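# Clip both heat sinks onto their power modules

## Task

Close the spring clip of each of the two power modules until it clicks, so it secures the heat sink already resting on that module. At the end both heat sinks must still sit on their studs and both modules must lie flat on the table.

## Robot and tools

Robot: two UR-style arms, left_arm and right_arm, each ending in a 16-motor, four-digit hand (index, middle, ring, thumb). right_arm has a right hand; left_arm has its mirror image. Bases stand near (-0.013, +0.512, 0.049) m for left_arm and (-0.020, -0.353, 0.049) m for right_arm. A camera stand is behind the arms.

Scene frame: origin at table-top height midway between the arms, +z up, +x forward over the table, +y toward left_arm. Positions are in metres, orientations as quat_wxyz. Printed hand-point positions may be off by a few cm.

Hand point axes (right hand; on the left hand +x is mirrored, pointing toward the thumb): +z runs along straight fingers to their tips, +y leaves the palm face (palm surface at y = -0.062), +x crosses the palm away from the thumb. Straight fingertips end about 0.139 m past the knuckles, which sit at z = -0.017. A rigid mast behind the wrist on the palm side can strike objects.

execute_actions(actions, cameras): actions is a list of actions; each action is a list of 1 to 15 rows, one per 1/30 s step; a short action repeats its final row. Every row holds 48 numbers in [-1, 1], one list covering both arms: left dx, dy, dz, rx, ry, rz; left 16 hand goals; left current_limit, speed; then the same 24 for the right arm. The six pose numbers are an offset, in scene axes, from that arm's Hand target as it stood when the action began; every row is measured from that same start, but the next action starts from the new Hand target, so repeating an offset keeps moving. Scale: 1.0 = 0.6 m or 180 degrees; rx, ry, rz form one rotation vector turning about the Hand target position. All six at 0 re-requests the current Hand target. Orientation requests are clipped to 32 degrees from the measured orientation each step.

Hand numbers are absolute goal angles, not offsets, each scaled between its two stops; 0 is a real goal, so to leave a hand unchanged send back its hand_goal, hand_current_limit and hand_speed. Order per hand: index_mcp, index_abd, index_pip, index_dip, middle_mcp, middle_abd, middle_pip, middle_dip, ring_mcp, ring_abd, ring_pip, ring_dip, thumb_cmc, thumb_axl, thumb_mcp, thumb_ipl. Straight values: _mcp +0.75, _abd 0.00, _pip +0.58, _dip +0.70, thumb_cmc +0.71, thumb_axl +0.68, thumb_mcp +0.23, thumb_ipl +0.17. Going toward -1 bends fingers toward the palm, swings _abd away from the thumb, and brings the thumb round in front of the palm. current_limit maps -1..+1 to 0..550 mA (at least 11 mA); speed sets motor speed to (speed+1)/2 of 8.5 rad/s. They start at +0.4 and -0.6 and persist. cameras: list of names (cam_high, cam_low, cam_left_wrist, cam_right_wrist), ["all"], or []; images come by default only when actions is empty.

move(target, speed, blend, stop_force, zero, blocking, cameras): drives each hand point in a straight line. target is one 48-number row or a list of up to 15 rows, laid out as above; every row's pose part is an offset from the Hand target at the move's start, not from the previous row. speed: m/s, 0.002 to 3.6 (default 0.25), one value or one per target; rotation is capped at twice it in rad/s. blend: corner rounding in m, per target or one value; 0 means stop at each. stop_force: 3 to 120 N, one value for both arms; an arm halts when its wrist sensor feels that much push against its travel. Use it slowly, and not on turning moves; leave it out when backing off something the hand presses on. zero (only with stop_force): re-zero moving arms first (default true). blocking=false returns after about 0.5 s and cannot be combined with stop_force. Moves do not avoid obstacles, last 0.5 to 10 s, and overshoot more when fast. The result adds a move: line, e.g. done, off_target, moving, held or fault, plus limits such as paced or held.

wait(seconds 0 to 10): lets time pass holding commands. stop(): brakes a running move. zoom_image(camera, region [x0, y0, x1, y1] in pixels, at most 504 by 504) enlarges the latest image. zero_wrist_force(arm) re-zeros that wrist sensor. read_manual(section) only returns licence text. finished_scene(scene) ends the scene irreversibly.

Results: end_effector_position, end_effector_quat_wxyz, velocities, Hand target (origin for next offsets), joint positions and torques, wrist force/torque in the end effector's own axes (plus the peak since last shown), and per hand: hand_goal, hand_measured, hand_current_ma, hand_state (moving, goal, blocked, overload). A hand point often rests short of its Hand target; send the missing distance as an offset.

Avoid: contact torque over 130 N m on big joints or 24.3 N m on wrist joints, or about 150 N outside force, each freezes the arm 10 s; stiff arms fault if commanded even slightly past a firm surface. Hand motors at 495 mA or more for 5 s shut down; a HAND FAULT line cancels remaining robot calls in that reply. Motors at 85 °C brake the arm for 30 to 60 s. Never push the two arms or hands into each other; a clearance check may hold commands. Don't drop parts, slam or hit hard, and keep everything on the table.

Each tool is called after "Emit:" as name(argument=value, ...) on one line, values as JSON.

## Session

Emit:
execute_actions(actions=[])

Scene clock: 0.00 s.
left_arm: end_effector_position=(+0.2936, +0.2452, +0.3427) hand_goal=(+0.754, +0.000, +0.576, +0.696, +0.754, +0.000, +0.576, +0.696, +0.754, +0.000, +0.576, +0.696, +0.714, +0.678, +0.226, +0.168) hand_measured=(+0.754, +0.000, +0.576, +0.696, +0.754, +0.000, +0.576, +0.696, +0.754, +0.000, +0.576, +0.696, +0.714, +0.678, +0.226, +0.168) hand_current_ma=(+0, +0, +0, +0, +0, +0, +0, +0, +0, +0, +0, +0, +0, +0, +0, +0) hand_state=(goal, goal, goal, goal, goal, goal, goal, goal, goal, goal, goal, goal, goal, goal, goal, goal) hand_current_limit=0.40 hand_speed=-0.60 end_effector_quat_wxyz=(+0.207, +0.283, +0.850, +0.394) | right_arm: end_effector_position=(+0.7481, -0.3886, +0.2124) hand_goal=(+0.754, +0.000, +0.576, +0.696, +0.754, +0.000, +0.576, +0.696, +0.754, +0.000, +0.576, +0.696, +0.714, +0.678, +0.226, +0.168) hand_measured=(+0.754, +0.000, +0.576, +0.696, +0.754, +0.000, +0.576, +0.696, +0.754, +0.000, +0.576, +0.696, +0.714, +0.678, +0.226, +0.168) hand_current_ma=(+0, +0, +0, +0, +0, +0, +0, +0, +0, +0, +0, +0, +0, +0, +0, +0) hand_state=(goal, goal, goal, goal, goal, goal, goal, goal, goal, goal, goal, goal, goal, goal, goal, goal) hand_current_limit=0.40 hand_speed=-0.60 end_effector_quat_wxyz=(-0.213, +0.649, -0.112, +0.722)
Joint positions: left_arm=[2.173 -1.638 -2.04 -1.211 2.481 -1.956] | right_arm=[-0.197 -0.687 1.738 -4.336 -1.208 2.081]
Joint velocities: within noise
Joint torques (N m): no reading
Motor temperatures (°C): left_arm=[23 27 21 34 30 29] | right_arm=[27 26 24 32 38 29]
Wrist force (N): no reading
Wrist torque (N m): no reading
Wrist force, peak (N): no reading
Hand target: left_arm +0.2936, +0.2452, +0.3427; +0.207, +0.283, +0.850, +0.394 | right_arm +0.7481, -0.3886, +0.2124; -0.213, +0.649, -0.112, +0.722

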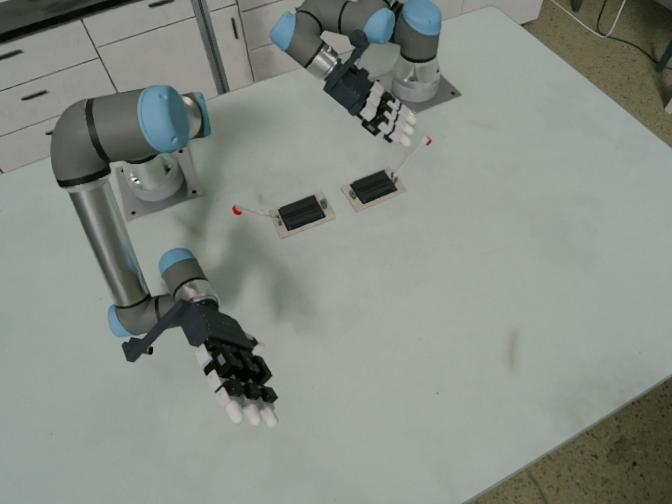

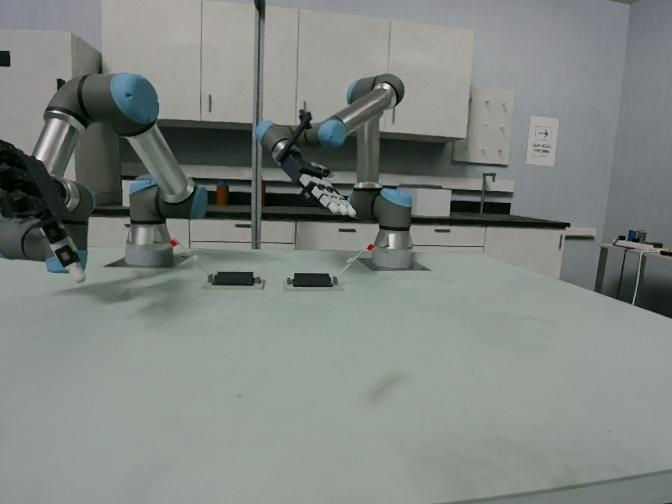

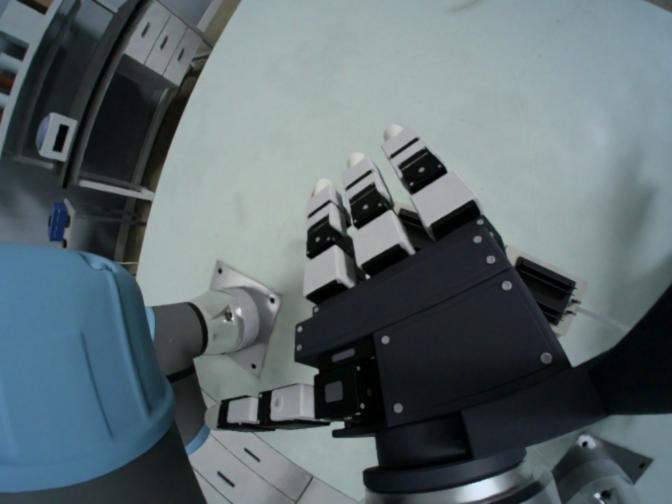

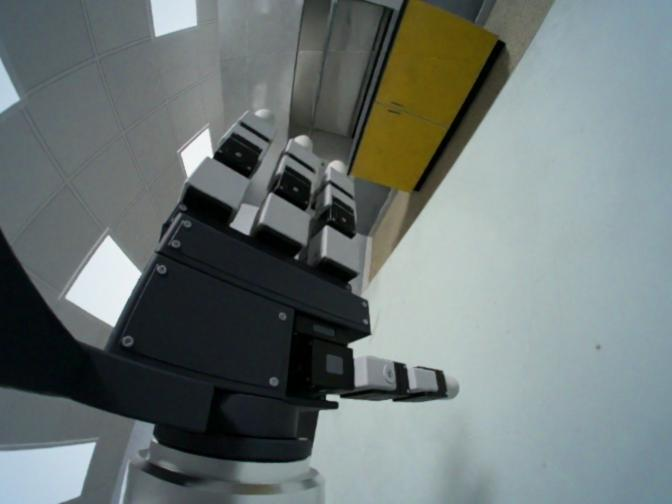

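Emit:
zoom_image(camera="cam_high", region=[220, 120, 440, 250])

Emit:
zoom_image(camera="cam_low", region=[160, 220, 400, 310])

Scaled by 2.291 from the camera's 672x504 image, which has a finer 960x720 frame.

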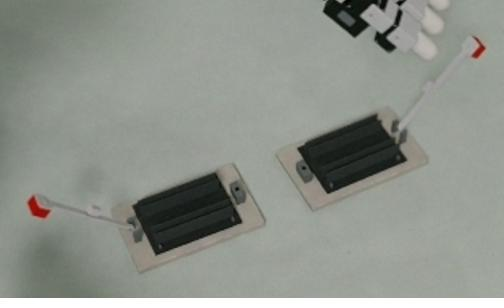

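Scaled by 2.100 from the camera's 672x504 image, which has a finer 960x720 frame.

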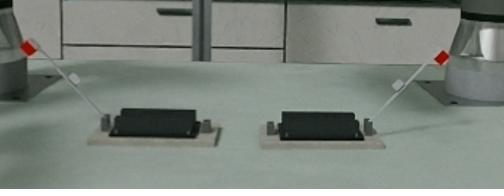

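Emit:
zoom_image(camera="cam_high", region=[90, 130, 230, 235])

Emit:
zoom_image(camera="cam_high", region=[340, 40, 480, 145])

Emit:
zoom_image(camera="cam_high", region=[180, 330, 320, 435])

Emit:
zoom_image(camera="cam_high", region=[225, 180, 345, 245])

Emit:
zoom_image(camera="cam_high", region=[325, 125, 445, 215])

Emit:
zoom_image(camera="cam_low", region=[160, 230, 280, 300])

Emit:
zoom_image(camera="cam_low", region=[270, 230, 390, 300])

Scaled by 3.600 from the camera's 672x504 image, which has a finer 960x720 frame.

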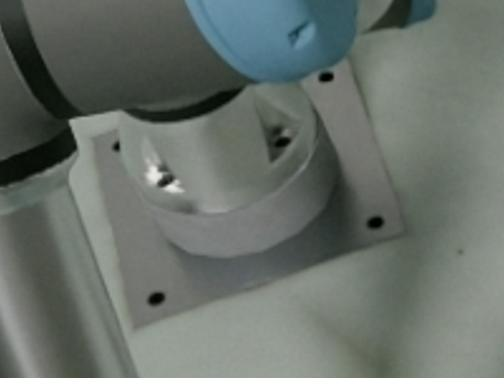

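Scaled by 3.600 from the camera's 672x504 image, which has a finer 960x720 frame.

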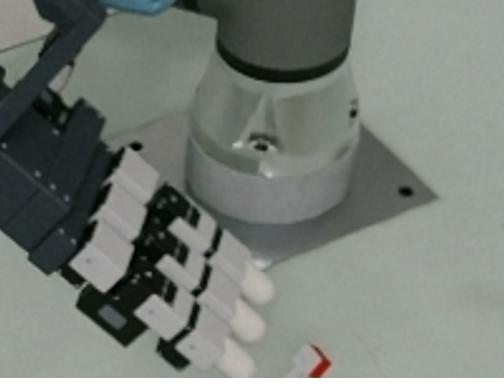

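Scaled by 3.600 from the camera's 672x504 image, which has a finer 960x720 frame.

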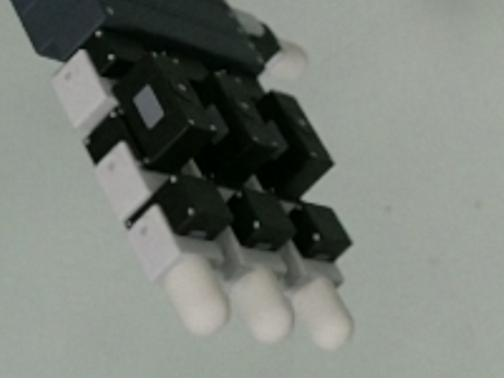

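Scaled by 4.200 from the camera's 672x504 image, which has a finer 960x720 frame.

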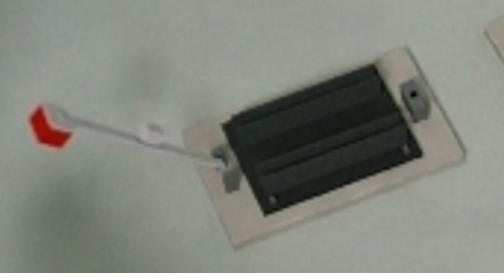

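Scaled by 4.200 from the camera's 672x504 image, which has a finer 960x720 frame.

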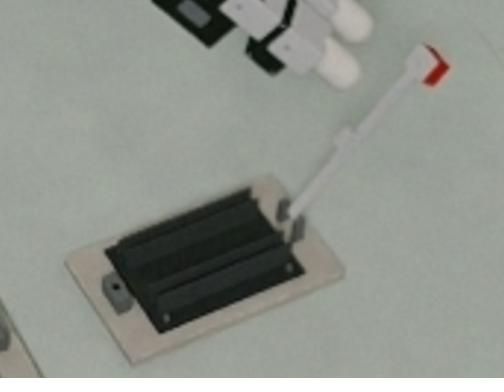

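Scaled by 4.200 from the camera's 672x504 image, which has a finer 960x720 frame.

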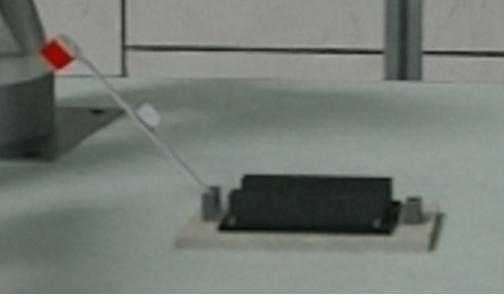

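Scaled by 4.200 from the camera's 672x504 image, which has a finer 960x720 frame.

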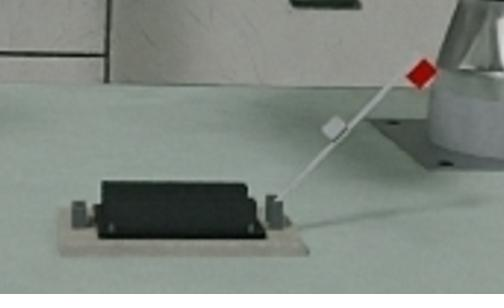

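Emit:
move(target=[0,0,0,0,0,0,0.754,0,0.576,0.696,0.754,0,0.576,0.696,0.754,0,0.576,0.696,0.714,0.678,0.226,0.168,0.4,-0.6,-0.7852,0.0877,0.1827,-0.154,0.522,0.081,-0.5,0,-0.7,-0.17,0.754,0,0.576,0.696,-0.5,0,-0.7,-0.17,0.714,0.678,0.226,0.168,0.75,-0.6], speed=0.3, cameras=["all"])

Scene clock: 269.63 s.
left_arm: end_effector_position=(+0.2936, +0.2452, +0.3427) hand_goal=(+0.754, +0.000, +0.576, +0.696, +0.754, +0.000, +0.576, +0.696, +0.754, +0.000, +0.576, +0.696, +0.714, +0.678, +0.226, +0.168) hand_measured=(+0.758, +0.000, +0.576, +0.696, +0.758, +0.000, +0.576, +0.696, +0.760, +0.000, +0.576, +0.696, +0.718, +0.678, +0.226, +0.168) hand_current_ma=(+6, +0, +1, +0, +6, +0, +1, +0, +7, +0, +1, +0, +7, -1, +0, +0) hand_state=(goal, goal, goal, goal, goal, goal, goal, goal, goal, goal, goal, goal, goal, goal, goal, goal) hand_current_limit=0.40 hand_speed=-0.60 end_effector_quat_wxyz=(+0.207, +0.283, +0.850, +0.394) | right_arm: end_effector_position=(+0.2770, -0.3360, +0.3220) hand_goal=(-0.500, +0.000, -0.700, -0.170, +0.754, +0.000, +0.576, +0.696, -0.500, +0.000, -0.700, -0.170, +0.714, +0.678, +0.226, +0.168) hand_measured=(-0.456, +0.002, -0.682, -0.166, +0.752, +0.002, +0.576, +0.696, -0.442, +0.002, -0.678, -0.168, +0.712, +0.678, +0.224, +0.168) hand_current_ma=(+200, +3, +68, +10, -8, +3, +2, +0, +269, +3, +86, +5, -7, -3, -11, -1) hand_state=(blocked, goal, goal, goal, goal, goal, goal, goal, blocked, goal, blocked, goal, goal, goal, goal, goal) hand_current_limit=0.75 hand_speed=-0.60 end_effector_quat_wxyz=(+0.000, +1.000, -0.001, +0.001)
Joint positions: left_arm=[2.173 -1.638 -2.04 -1.211 2.481 -1.956] | right_arm=[-0.046 -2.014 2.127 -1.685 -1.57 1.472]
Joint torques (N m): left_arm=[0.4 21.42 18.4 2.12 1.45 -0.02] | right_arm=[6.7 -8.94 -28.33 0.3 -2.18 1.53]
Wrist force (N): left_arm=[0.2 0.1 -0.1] | right_arm=[-3.1 0.0 -3.9]
Wrist torque (N m): left_arm=[0.03 -0.03 0.02] | right_arm=[0.61 0.70 -0.46]
Wrist force, peak (N): left_arm=[0.2 -0.3 -0.4] | right_arm=[-3.7 -0.3 -3.7]
Hand target: left_arm +0.2936, +0.2452, +0.3427; +0.207, +0.283, +0.850, +0.394 | right_arm +0.2769, -0.3360, +0.3221; +0.000, +1.000, -0.001, +0.001
Off the commanded pose: left_arm 0.000 m, 0 deg | right_arm 0.000 m, 0 deg.
move: done

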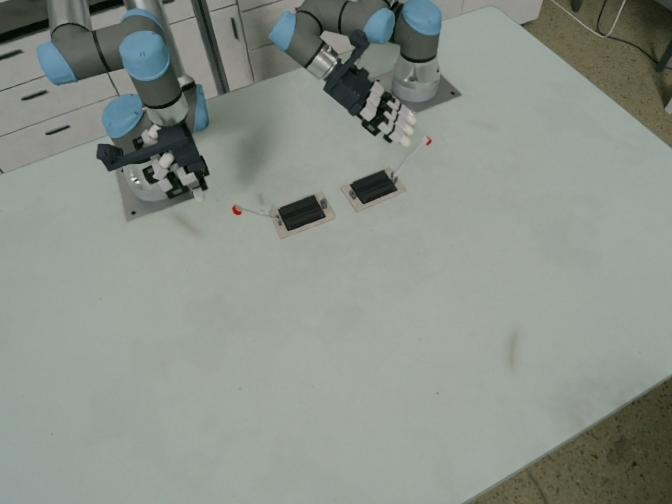

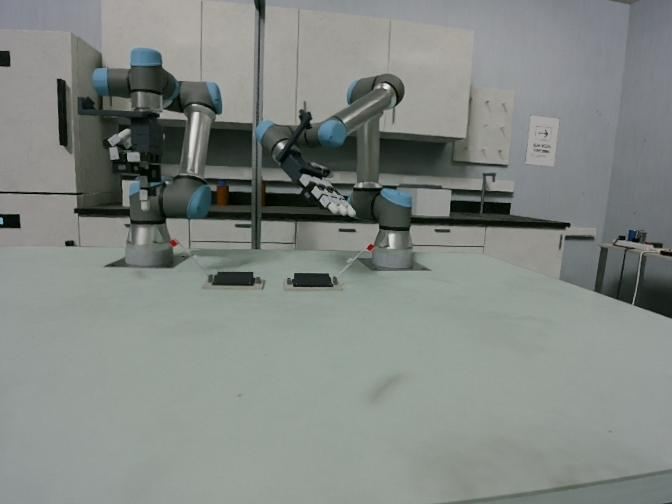

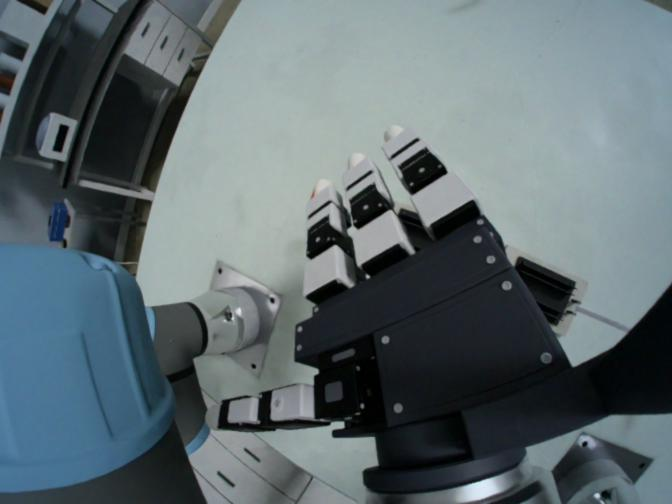

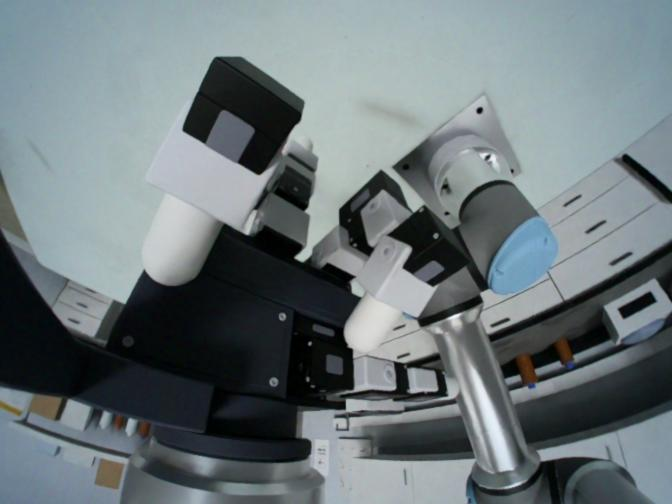

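Emit:
move(target=[0,0,0,0,0,0,0.754,0,0.576,0.696,0.754,0,0.576,0.696,0.754,0,0.576,0.696,0.714,0.678,0.226,0.168,0.4,-0.6,-0.0782,0.0167,-0.0668,0,0,0,-0.4,0,-0.65,-0.17,-0.4,0,-0.65,-0.17,0.754,0,0.576,0.696,0.714,0.678,0.226,0.168,0.75,-0.6], speed=0.2, cameras=["cam_high", "cam_low", "cam_right_wrist"])

Scene clock: 287.47 s.
left_arm: end_effector_position=(+0.2936, +0.2452, +0.3427) hand_goal=(+0.754, +0.000, +0.576, +0.696, +0.754, +0.000, +0.576, +0.696, +0.754, +0.000, +0.576, +0.696, +0.714, +0.678, +0.226, +0.168) hand_measured=(+0.758, +0.000, +0.576, +0.696, +0.758, +0.000, +0.576, +0.696, +0.760, +0.000, +0.576, +0.696, +0.718, +0.678, +0.226, +0.168) hand_current_ma=(+6, +0, +1, +0, +6, +0, +1, +0, +7, +0, +1, +0, +7, -1, +0, +0) hand_state=(goal, goal, goal, goal, goal, goal, goal, goal, goal, goal, goal, goal, goal, goal, goal, goal) hand_current_limit=0.40 hand_speed=-0.60 end_effector_quat_wxyz=(+0.207, +0.283, +0.850, +0.394) | right_arm: end_effector_position=(+0.2300, -0.3260, +0.2820) hand_goal=(-0.400, +0.000, -0.650, -0.170, -0.400, +0.000, -0.650, -0.170, +0.754, +0.000, +0.576, +0.696, +0.714, +0.678, +0.226, +0.168) hand_measured=(-0.394, +0.002, -0.652, -0.168, -0.378, +0.002, -0.646, -0.168, +0.750, +0.002, +0.574, +0.694, +0.712, +0.678, +0.224, +0.168) hand_current_ma=(+24, +3, -5, +9, +91, +3, +14, +8, -18, +3, -10, -9, -7, -3, -12, -1) hand_state=(goal, goal, goal, goal, blocked, goal, goal, goal, goal, goal, goal, goal, goal, goal, goal, goal) hand_current_limit=0.75 hand_speed=-0.60 end_effector_quat_wxyz=(+0.000, +1.000, -0.001, +0.001)
Joint positions: left_arm=[2.173 -1.638 -2.04 -1.211 2.481 -1.956] | right_arm=[-0.026 -2.128 2.284 -1.728 -1.57 1.492]
Joint torques (N m): left_arm=[-0.1 21.61 18.51 1.96 1.43 -0.21] | right_arm=[5.59 -4.48 -15.14 -4.64 -2.19 1.66]
Wrist force (N): left_arm=[0.0 0.1 -0.2] | right_arm=[-2.9 -0.1 -3.7]
Wrist torque (N m): left_arm=[0.03 -0.01 0.00] | right_arm=[0.60 0.66 -0.45]
Wrist force, peak (N): left_arm=[-0.1 -0.2 -0.4] | right_arm=[-3.5 0.0 -4.0]
Hand target: left_arm +0.2936, +0.2452, +0.3427; +0.207, +0.283, +0.850, +0.394 | right_arm +0.2300, -0.3260, +0.2820; +0.000, +1.000, -0.001, +0.001
Off the commanded pose: left_arm 0.000 m, 0 deg | right_arm 0.000 m, 0 deg.
move: done
Images, in order (width x height): cam_high 672x504, cam_low 672x504, cam_right_wrist 672x504.

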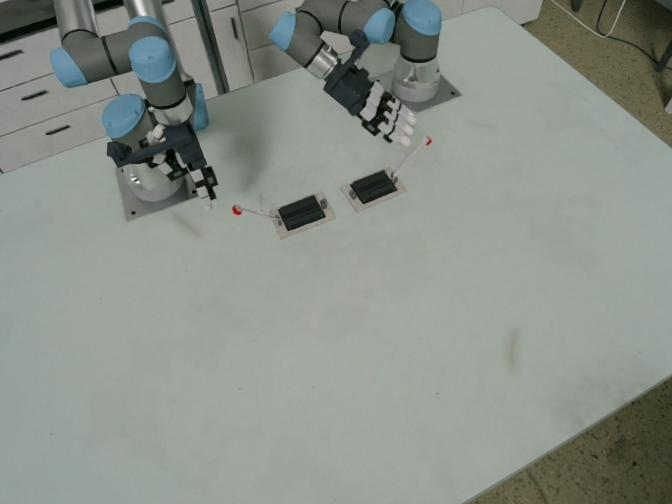

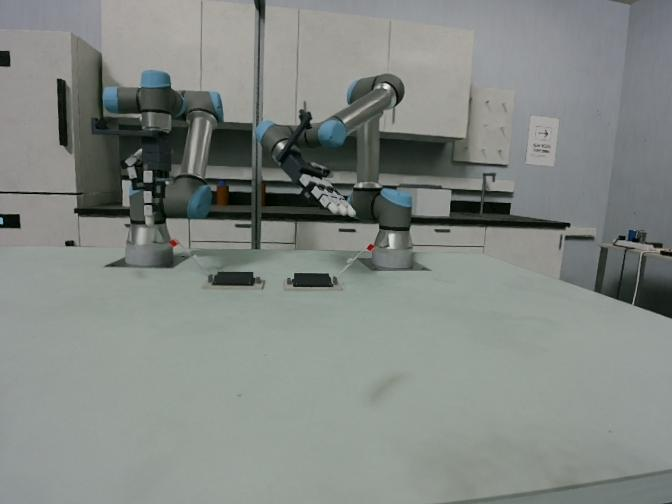

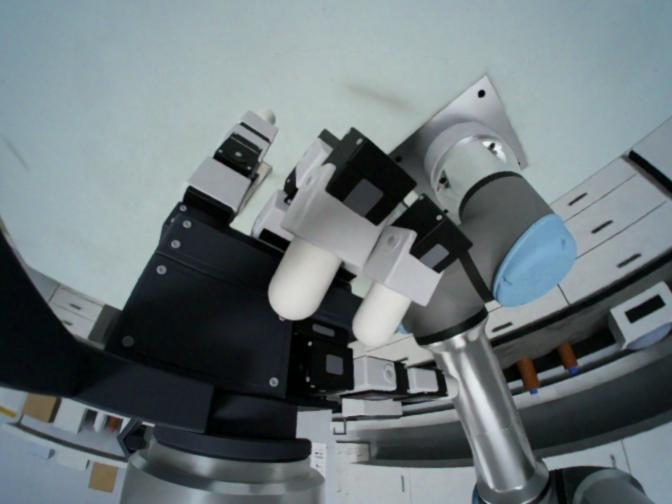

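Emit:
zoom_image(camera="cam_high", region=[180, 160, 300, 250])

Emit:
zoom_image(camera="cam_low", region=[120, 190, 240, 290])

Emit:
zoom_image(camera="cam_right_wrist", region=[180, 80, 320, 220])

Scaled by 4.200 from the camera's 672x504 image, which has a finer 960x720 frame.

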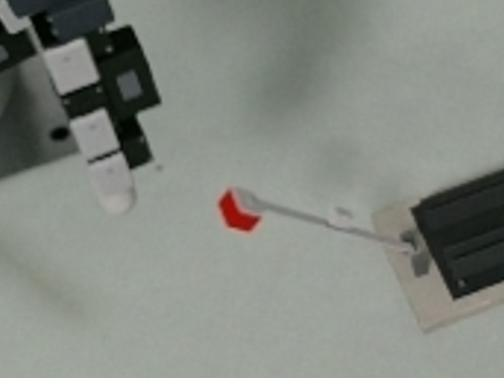

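Scaled by 4.200 from the camera's 672x504 image, which has a finer 960x720 frame.

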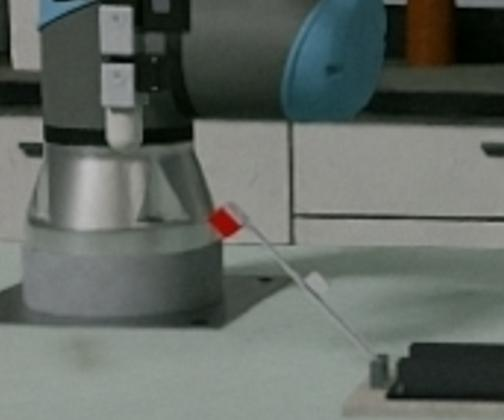

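Scaled by 3.600 from the camera's 672x504 image, which has a finer 960x720 frame.

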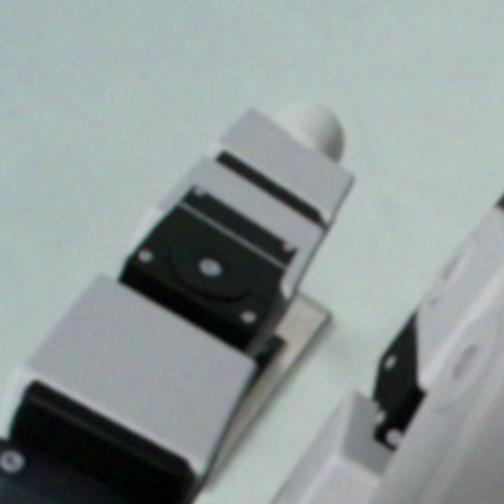

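Emit:
move(target=[0,0,0,0,0,0,0.754,0,0.576,0.696,0.754,0,0.576,0.696,0.754,0,0.576,0.696,0.714,0.678,0.226,0.168,0.4,-0.6,0.02,0.05,-0.0667,0,0,0,-0.4,0,-0.65,-0.17,-0.4,0,-0.65,-0.17,0.754,0,0.576,0.696,0.714,0.678,0.226,0.168,0.75,-0.6], speed=0.1, cameras=["cam_high", "cam_low", "cam_right_wrist"])

Emit:
zoom_image(camera="cam_high", region=[180, 160, 300, 250])

Emit:
zoom_image(camera="cam_low", region=[120, 200, 240, 290])

Emit:
zoom_image(camera="cam_right_wrist", region=[180, 60, 320, 200])

Scene clock: 323.43 s.
left_arm: end_effector_position=(+0.2936, +0.2452, +0.3427) hand_goal=(+0.754, +0.000, +0.576, +0.696, +0.754, +0.000, +0.576, +0.696, +0.754, +0.000, +0.576, +0.696, +0.714, +0.678, +0.226, +0.168) hand_measured=(+0.758, +0.000, +0.576, +0.696, +0.758, +0.000, +0.576, +0.696, +0.760, +0.000, +0.576, +0.696, +0.718, +0.678, +0.226, +0.168) hand_current_ma=(+6, +0, +1, +0, +6, +0, +1, +0, +7, +0, +1, +0, +7, -1, +0, +0) hand_state=(goal, goal, goal, goal, goal, goal, goal, goal, goal, goal, goal, goal, goal, goal, goal, goal) hand_current_limit=0.40 hand_speed=-0.60 end_effector_quat_wxyz=(+0.207, +0.283, +0.850, +0.394) | right_arm: end_effector_position=(+0.2420, -0.2960, +0.2420) hand_goal=(-0.400, +0.000, -0.650, -0.170, -0.400, +0.000, -0.650, -0.170, +0.754, +0.000, +0.576, +0.696, +0.714, +0.678, +0.226, +0.168) hand_measured=(-0.394, +0.002, -0.652, -0.168, -0.378, +0.002, -0.646, -0.168, +0.750, +0.002, +0.574, +0.694, +0.712, +0.678, +0.224, +0.168) hand_current_ma=(+24, +3, -5, +9, +89, +3, +14, +8, -18, +3, -10, -9, -7, -3, -12, -1) hand_state=(goal, goal, goal, goal, blocked, goal, goal, goal, goal, goal, goal, goal, goal, goal, goal, goal) hand_current_limit=0.75 hand_speed=-0.60 end_effector_quat_wxyz=(+0.000, +1.000, -0.001, +0.001)
Joint positions: left_arm=[2.173 -1.638 -2.04 -1.211 2.481 -1.956] | right_arm=[0.084 -2.018 2.338 -1.892 -1.571 1.602]
Joint torques (N m): left_arm=[0.44 21.25 18.62 2.05 1.42 -0.12] | right_arm=[6.08 4.59 -14.24 -4.49 -1.94 1.5]
Wrist force (N): left_arm=[0.1 0.0 0.0] | right_arm=[-3.0 -0.1 -3.6]
Wrist torque (N m): left_arm=[0.00 -0.01 0.01] | right_arm=[0.59 0.68 -0.45]
Wrist force, peak (N): left_arm=[-0.1 -0.1 -0.5] | right_arm=[-3.2 0.2 -4.4]
Hand target: left_arm +0.2936, +0.2452, +0.3427; +0.207, +0.283, +0.850, +0.394 | right_arm +0.2420, -0.2960, +0.2420; +0.000, +1.000, -0.001, +0.001
Off the commanded pose: left_arm 0.000 m, 0 deg | right_arm 0.000 m, 0 deg.
move: done
Images, in order (width x height): cam_high 672x504, cam_low 672x504, cam_right_wrist 672x504.

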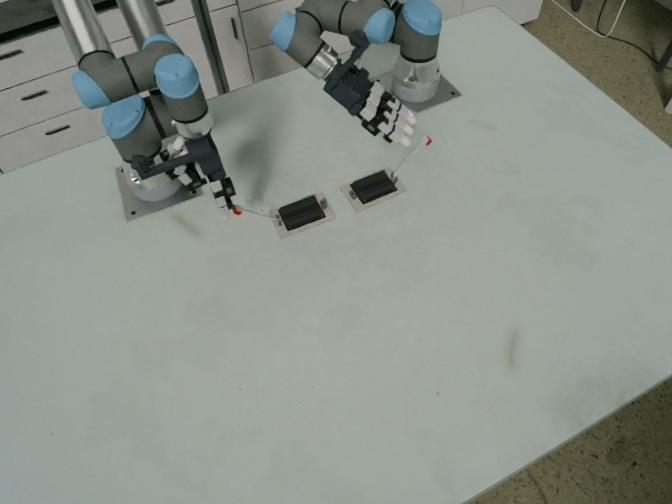

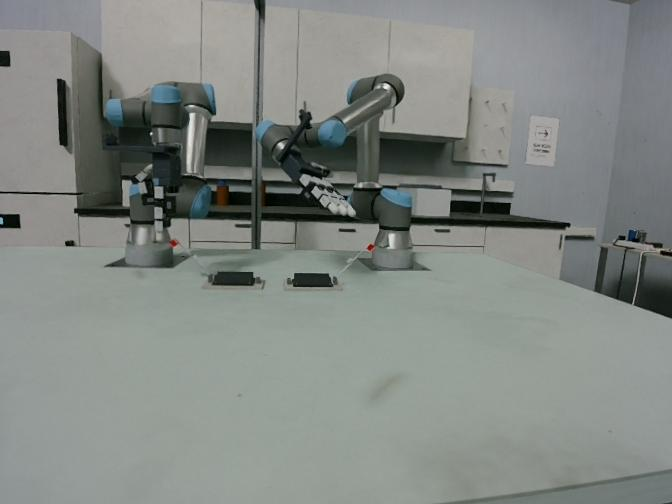

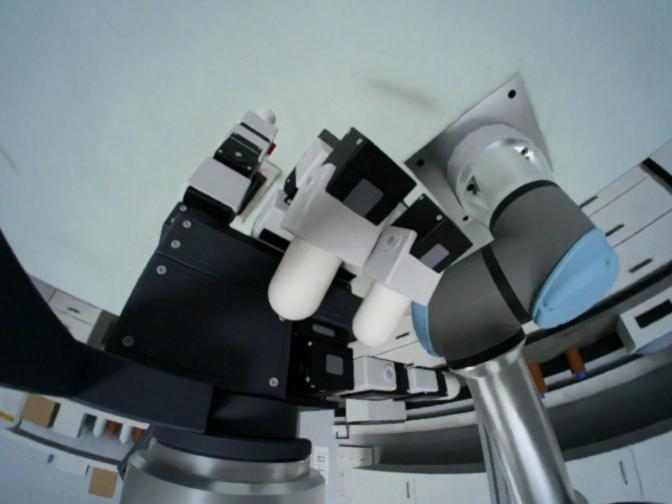

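Scaled by 4.200 from the camera's 672x504 image, which has a finer 960x720 frame.

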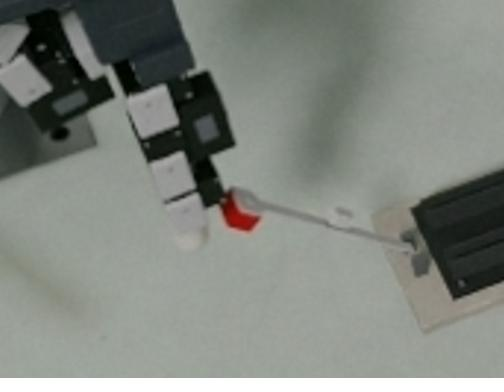

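Scaled by 4.200 from the camera's 672x504 image, which has a finer 960x720 frame.

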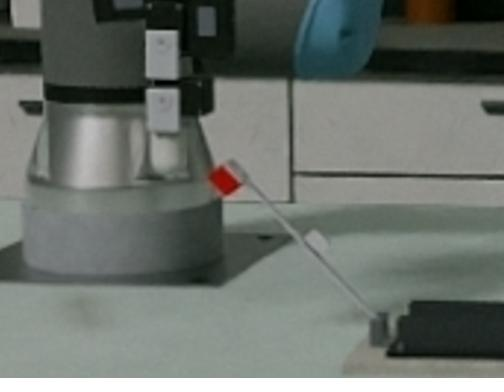

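Scaled by 3.600 from the camera's 672x504 image, which has a finer 960x720 frame.

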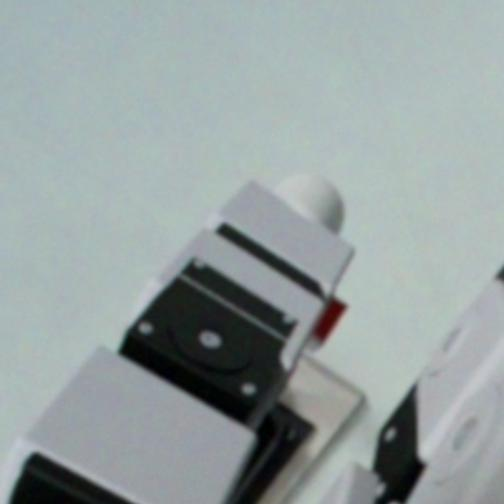

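Emit:
move(target=[[0,0,0,0,0,0,0.754,0,0.576,0.696,0.754,0,0.576,0.696,0.754,0,0.576,0.696,0.714,0.678,0.226,0.168,0.4,-0.6,-0.0233,0,-0.05,0,0,0,-0.4,0,-0.65,-0.17,-0.37,0,-0.65,-0.17,0.754,0,0.576,0.696,0.714,0.678,0.226,0.168,0.75,-0.6],[0,0,0,0,0,0,0.754,0,0.576,0.696,0.754,0,0.576,0.696,0.754,0,0.576,0.696,0.714,0.678,0.226,0.168,0.4,-0.6,-0.0233,0.0283,-0.045,0,0,0,-0.4,0,-0.65,-0.17,-0.37,0,-0.65,-0.17,0.754,0,0.576,0.696,0.714,0.678,0.226,0.168,0.75,-0.6],[0,0,0,0,0,0,0.754,0,0.576,0.696,0.754,0,0.576,0.696,0.754,0,0.576,0.696,0.714,0.678,0.226,0.168,0.4,-0.6,-0.0217,0.095,-0.0033,0,0,0,-0.4,0,-0.65,-0.17,-0.37,0,-0.65,-0.17,0.754,0,0.576,0.696,0.714,0.678,0.226,0.168,0.75,-0.6]], speed=[0.1, 0.05, 0.05], cameras=["cam_high", "cam_low", "cam_right_wrist"])

Emit:
zoom_image(camera="cam_high", region=[180, 160, 300, 250])

Emit:
zoom_image(camera="cam_low", region=[130, 200, 250, 290])

Emit:
zoom_image(camera="cam_right_wrist", region=[180, 60, 320, 200])

Scene clock: 410.57 s.
left_arm: end_effector_position=(+0.2936, +0.2452, +0.3427) hand_goal=(+0.754, +0.000, +0.576, +0.696, +0.754, +0.000, +0.576, +0.696, +0.754, +0.000, +0.576, +0.696, +0.714, +0.678, +0.226, +0.168) hand_measured=(+0.758, +0.000, +0.576, +0.696, +0.758, +0.000, +0.576, +0.696, +0.760, +0.000, +0.576, +0.696, +0.718, +0.678, +0.226, +0.168) hand_current_ma=(+6, +0, +1, +0, +6, +0, +1, +0, +7, +0, +1, +0, +7, -1, +0, +0) hand_state=(goal, goal, goal, goal, goal, goal, goal, goal, goal, goal, goal, goal, goal, goal, goal, goal) hand_current_limit=0.40 hand_speed=-0.60 end_effector_quat_wxyz=(+0.207, +0.283, +0.850, +0.394) | right_arm: end_effector_position=(+0.2290, -0.2391, +0.2399) hand_goal=(-0.400, +0.000, -0.650, -0.170, -0.370, +0.000, -0.650, -0.170, +0.754, +0.000, +0.576, +0.696, +0.714, +0.678, +0.226, +0.168) hand_measured=(-0.394, +0.002, -0.652, -0.168, -0.364, +0.002, -0.646, -0.168, +0.694, -0.002, +0.554, +0.694, +0.712, +0.678, +0.224, +0.168) hand_current_ma=(+24, +3, -5, +9, +25, +3, +13, +8, -277, -7, -91, -10, -7, -3, -12, -1) hand_state=(goal, goal, goal, goal, goal, goal, goal, goal, blocked, goal, blocked, goal, goal, goal, goal, goal) hand_current_limit=0.75 hand_speed=-0.60 end_effector_quat_wxyz=(+0.000, +1.000, -0.001, +0.001)
Joint positions: left_arm=[2.173 -1.638 -2.04 -1.211 2.481 -1.956] | right_arm=[0.279 -1.954 2.309 -1.928 -1.571 1.797]
Joint torques (N m): left_arm=[0.51 20.96 18.38 2.13 1.51 -0.32] | right_arm=[7.87 3.21 -26.76 0.99 -1.4 1.56]
Wrist force (N): left_arm=[0.0 0.1 -0.2] | right_arm=[-3.1 2.0 -6.7]
Wrist torque (N m): left_arm=[0.03 0.00 0.00] | right_arm=[0.63 0.95 -0.33]
Wrist force, peak (N): left_arm=[-0.2 0.3 -0.3] | right_arm=[-3.1 2.2 -7.4]
Hand target: left_arm +0.2936, +0.2452, +0.3427; +0.207, +0.283, +0.850, +0.394 | right_arm +0.2290, -0.2390, +0.2400; +0.000, +1.000, -0.001, +0.001
Off the commanded pose: left_arm 0.000 m, 0 deg | right_arm 0.000 m, 0 deg.
move: done
Images, in order (width x height): cam_high 672x504, cam_low 672x504, cam_right_wrist 672x504.

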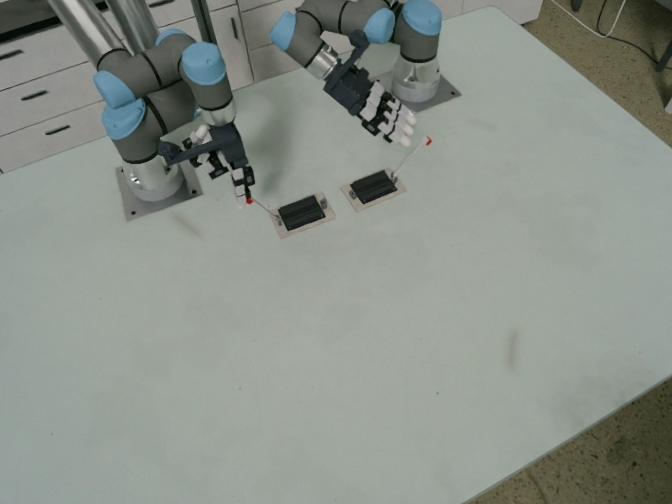

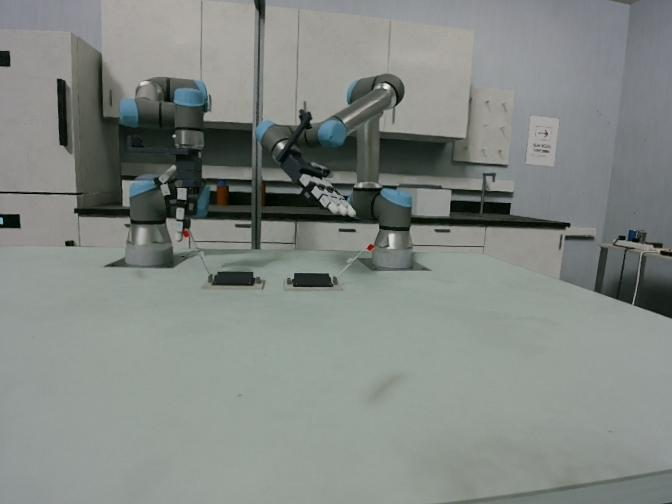

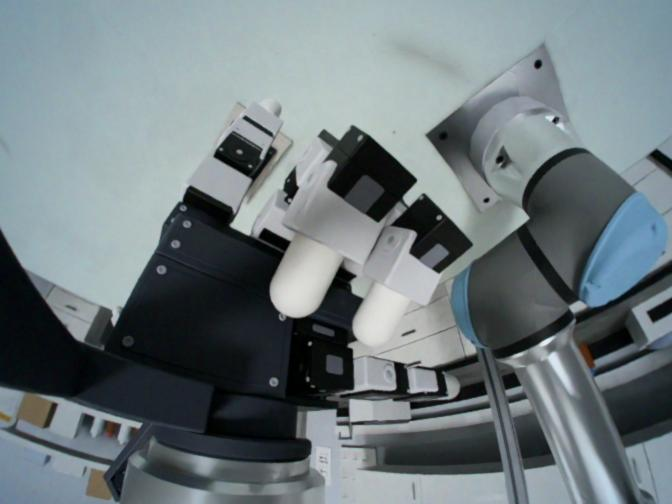

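Scaled by 4.200 from the camera's 672x504 image, which has a finer 960x720 frame.

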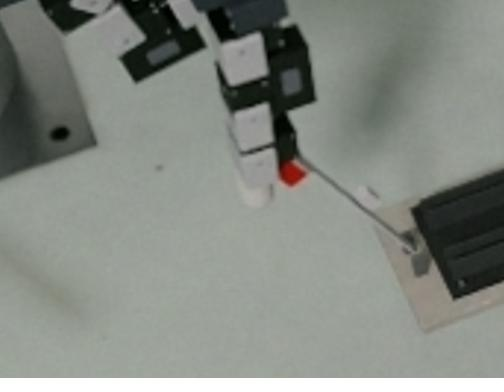

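Scaled by 4.200 from the camera's 672x504 image, which has a finer 960x720 frame.

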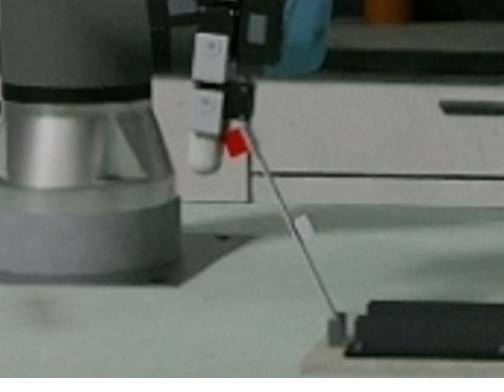

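Scaled by 3.600 from the camera's 672x504 image, which has a finer 960x720 frame.

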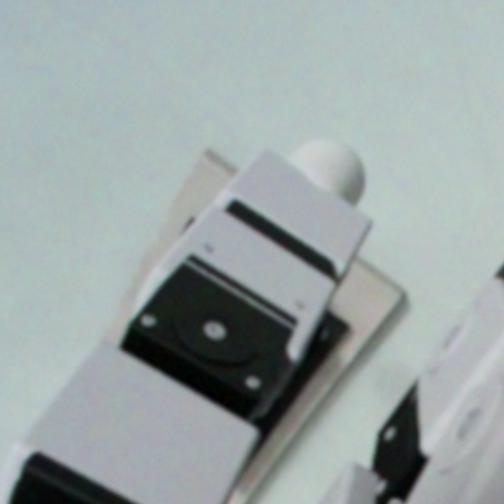

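Emit:
move(target=[[0,0,0,0,0,0,0.754,0,0.576,0.696,0.754,0,0.576,0.696,0.754,0,0.576,0.696,0.714,0.678,0.226,0.168,0.4,-0.6,0,0.06,0.004,0,0,0,-0.4,0,-0.65,-0.17,-0.37,0,-0.65,-0.17,0.754,0,0.576,0.696,0.714,0.678,0.226,0.168,0.75,-0.6],[0,0,0,0,0,0,0.754,0,0.576,0.696,0.754,0,0.576,0.696,0.754,0,0.576,0.696,0.714,0.678,0.226,0.168,0.4,-0.6,0,0.1517,-0.0033,0,0,0,-0.4,0,-0.65,-0.17,-0.37,0,-0.65,-0.17,0.754,0,0.576,0.696,0.714,0.678,0.226,0.168,0.75,-0.6]], speed=0.05, blend=[0.01, 0], cameras=["cam_high", "cam_low", "cam_right_wrist"])

Emit:
zoom_image(camera="cam_high", region=[210, 160, 330, 250])

Emit:
zoom_image(camera="cam_low", region=[150, 200, 270, 290])

Emit:
zoom_image(camera="cam_right_wrist", region=[180, 60, 320, 200])

Scene clock: 430.20 s.
left_arm: end_effector_position=(+0.2936, +0.2452, +0.3427) hand_goal=(+0.754, +0.000, +0.576, +0.696, +0.754, +0.000, +0.576, +0.696, +0.754, +0.000, +0.576, +0.696, +0.714, +0.678, +0.226, +0.168) hand_measured=(+0.758, +0.000, +0.576, +0.696, +0.758, +0.000, +0.576, +0.696, +0.760, +0.000, +0.576, +0.696, +0.718, +0.678, +0.226, +0.168) hand_current_ma=(+6, +0, +1, +0, +6, +0, +1, +0, +7, +0, +1, +0, +7, -1, +0, +0) hand_state=(goal, goal, goal, goal, goal, goal, goal, goal, goal, goal, goal, goal, goal, goal, goal, goal) hand_current_limit=0.40 hand_speed=-0.60 end_effector_quat_wxyz=(+0.207, +0.283, +0.850, +0.394) | right_arm: end_effector_position=(+0.2290, -0.1481, +0.2380) hand_goal=(-0.400, +0.000, -0.650, -0.170, -0.370, +0.000, -0.650, -0.170, +0.754, +0.000, +0.576, +0.696, +0.714, +0.678, +0.226, +0.168) hand_measured=(-0.394, +0.002, -0.652, -0.168, -0.364, +0.002, -0.646, -0.168, +0.290, -0.016, +0.534, +0.682, +0.712, +0.678, +0.224, +0.168) hand_current_ma=(+24, +3, -5, +9, +25, +3, +13, +8, -481, -55, -179, -54, -7, -3, -12, -1) hand_state=(goal, goal, goal, goal, goal, goal, goal, goal, blocked, goal, blocked, goal, goal, goal, goal, goal) hand_current_limit=0.75 hand_speed=-0.60 end_effector_quat_wxyz=(+0.000, +1.000, -0.001, +0.001)
Joint positions: left_arm=[2.173 -1.638 -2.04 -1.211 2.481 -1.956] | right_arm=[0.53 -1.769 2.191 -1.995 -1.571 2.048]
Joint torques (N m): left_arm=[0.43 21.31 18.03 2.01 1.53 -0.45] | right_arm=[8.66 -1.9 -24.14 -3.5 -0.87 1.43]
Wrist force (N): left_arm=[-0.1 0.2 -0.1] | right_arm=[-2.0 1.6 -10.8]
Wrist torque (N m): left_arm=[0.04 0.01 -0.02] | right_arm=[0.68 1.34 -0.32]
Wrist force, peak (N): left_arm=[0.0 0.2 -0.4] | right_arm=[-2.9 4.1 -10.8]
Hand target: left_arm +0.2936, +0.2452, +0.3427; +0.207, +0.283, +0.850, +0.394 | right_arm +0.2290, -0.1479, +0.2380; +0.000, +1.000, -0.001, +0.001
Off the commanded pose: left_arm 0.000 m, 0 deg | right_arm 0.000 m, 0 deg.
move: done
Images, in order (width x height): cam_high 672x504, cam_low 672x504, cam_right_wrist 672x504.

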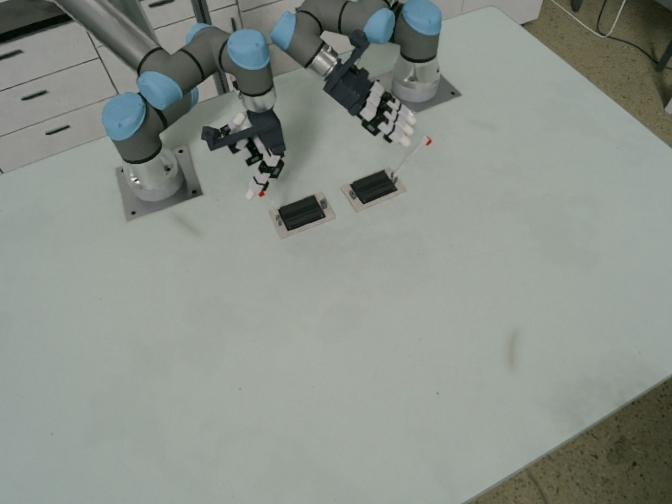

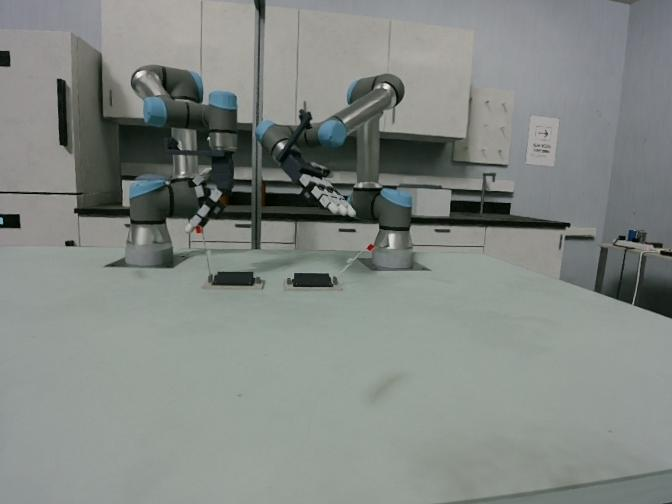

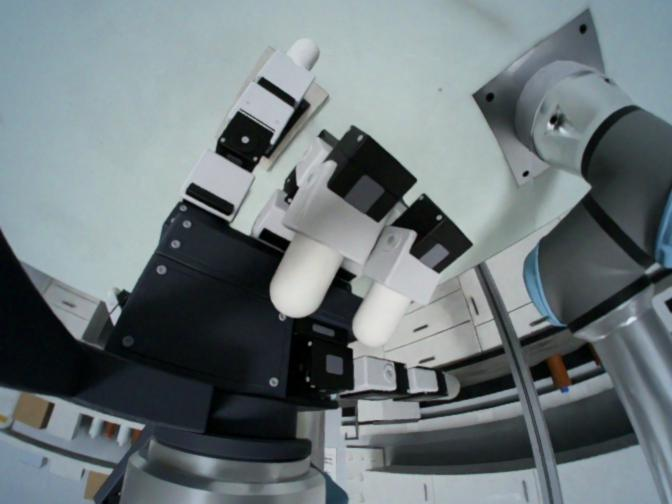

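Scaled by 4.200 from the camera's 672x504 image, which has a finer 960x720 frame.

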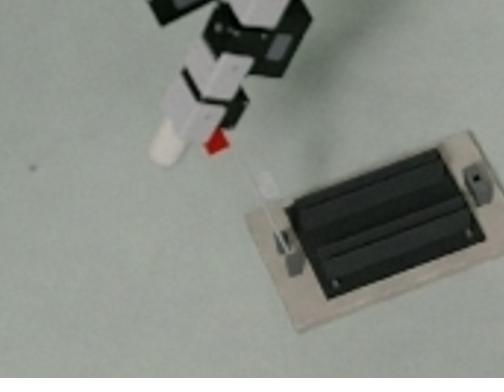

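Scaled by 4.200 from the camera's 672x504 image, which has a finer 960x720 frame.

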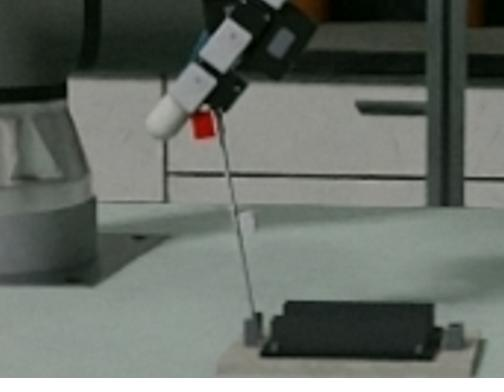

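Scaled by 3.600 from the camera's 672x504 image, which has a finer 960x720 frame.

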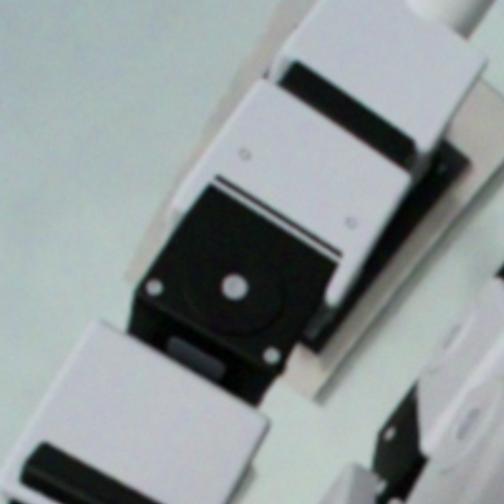

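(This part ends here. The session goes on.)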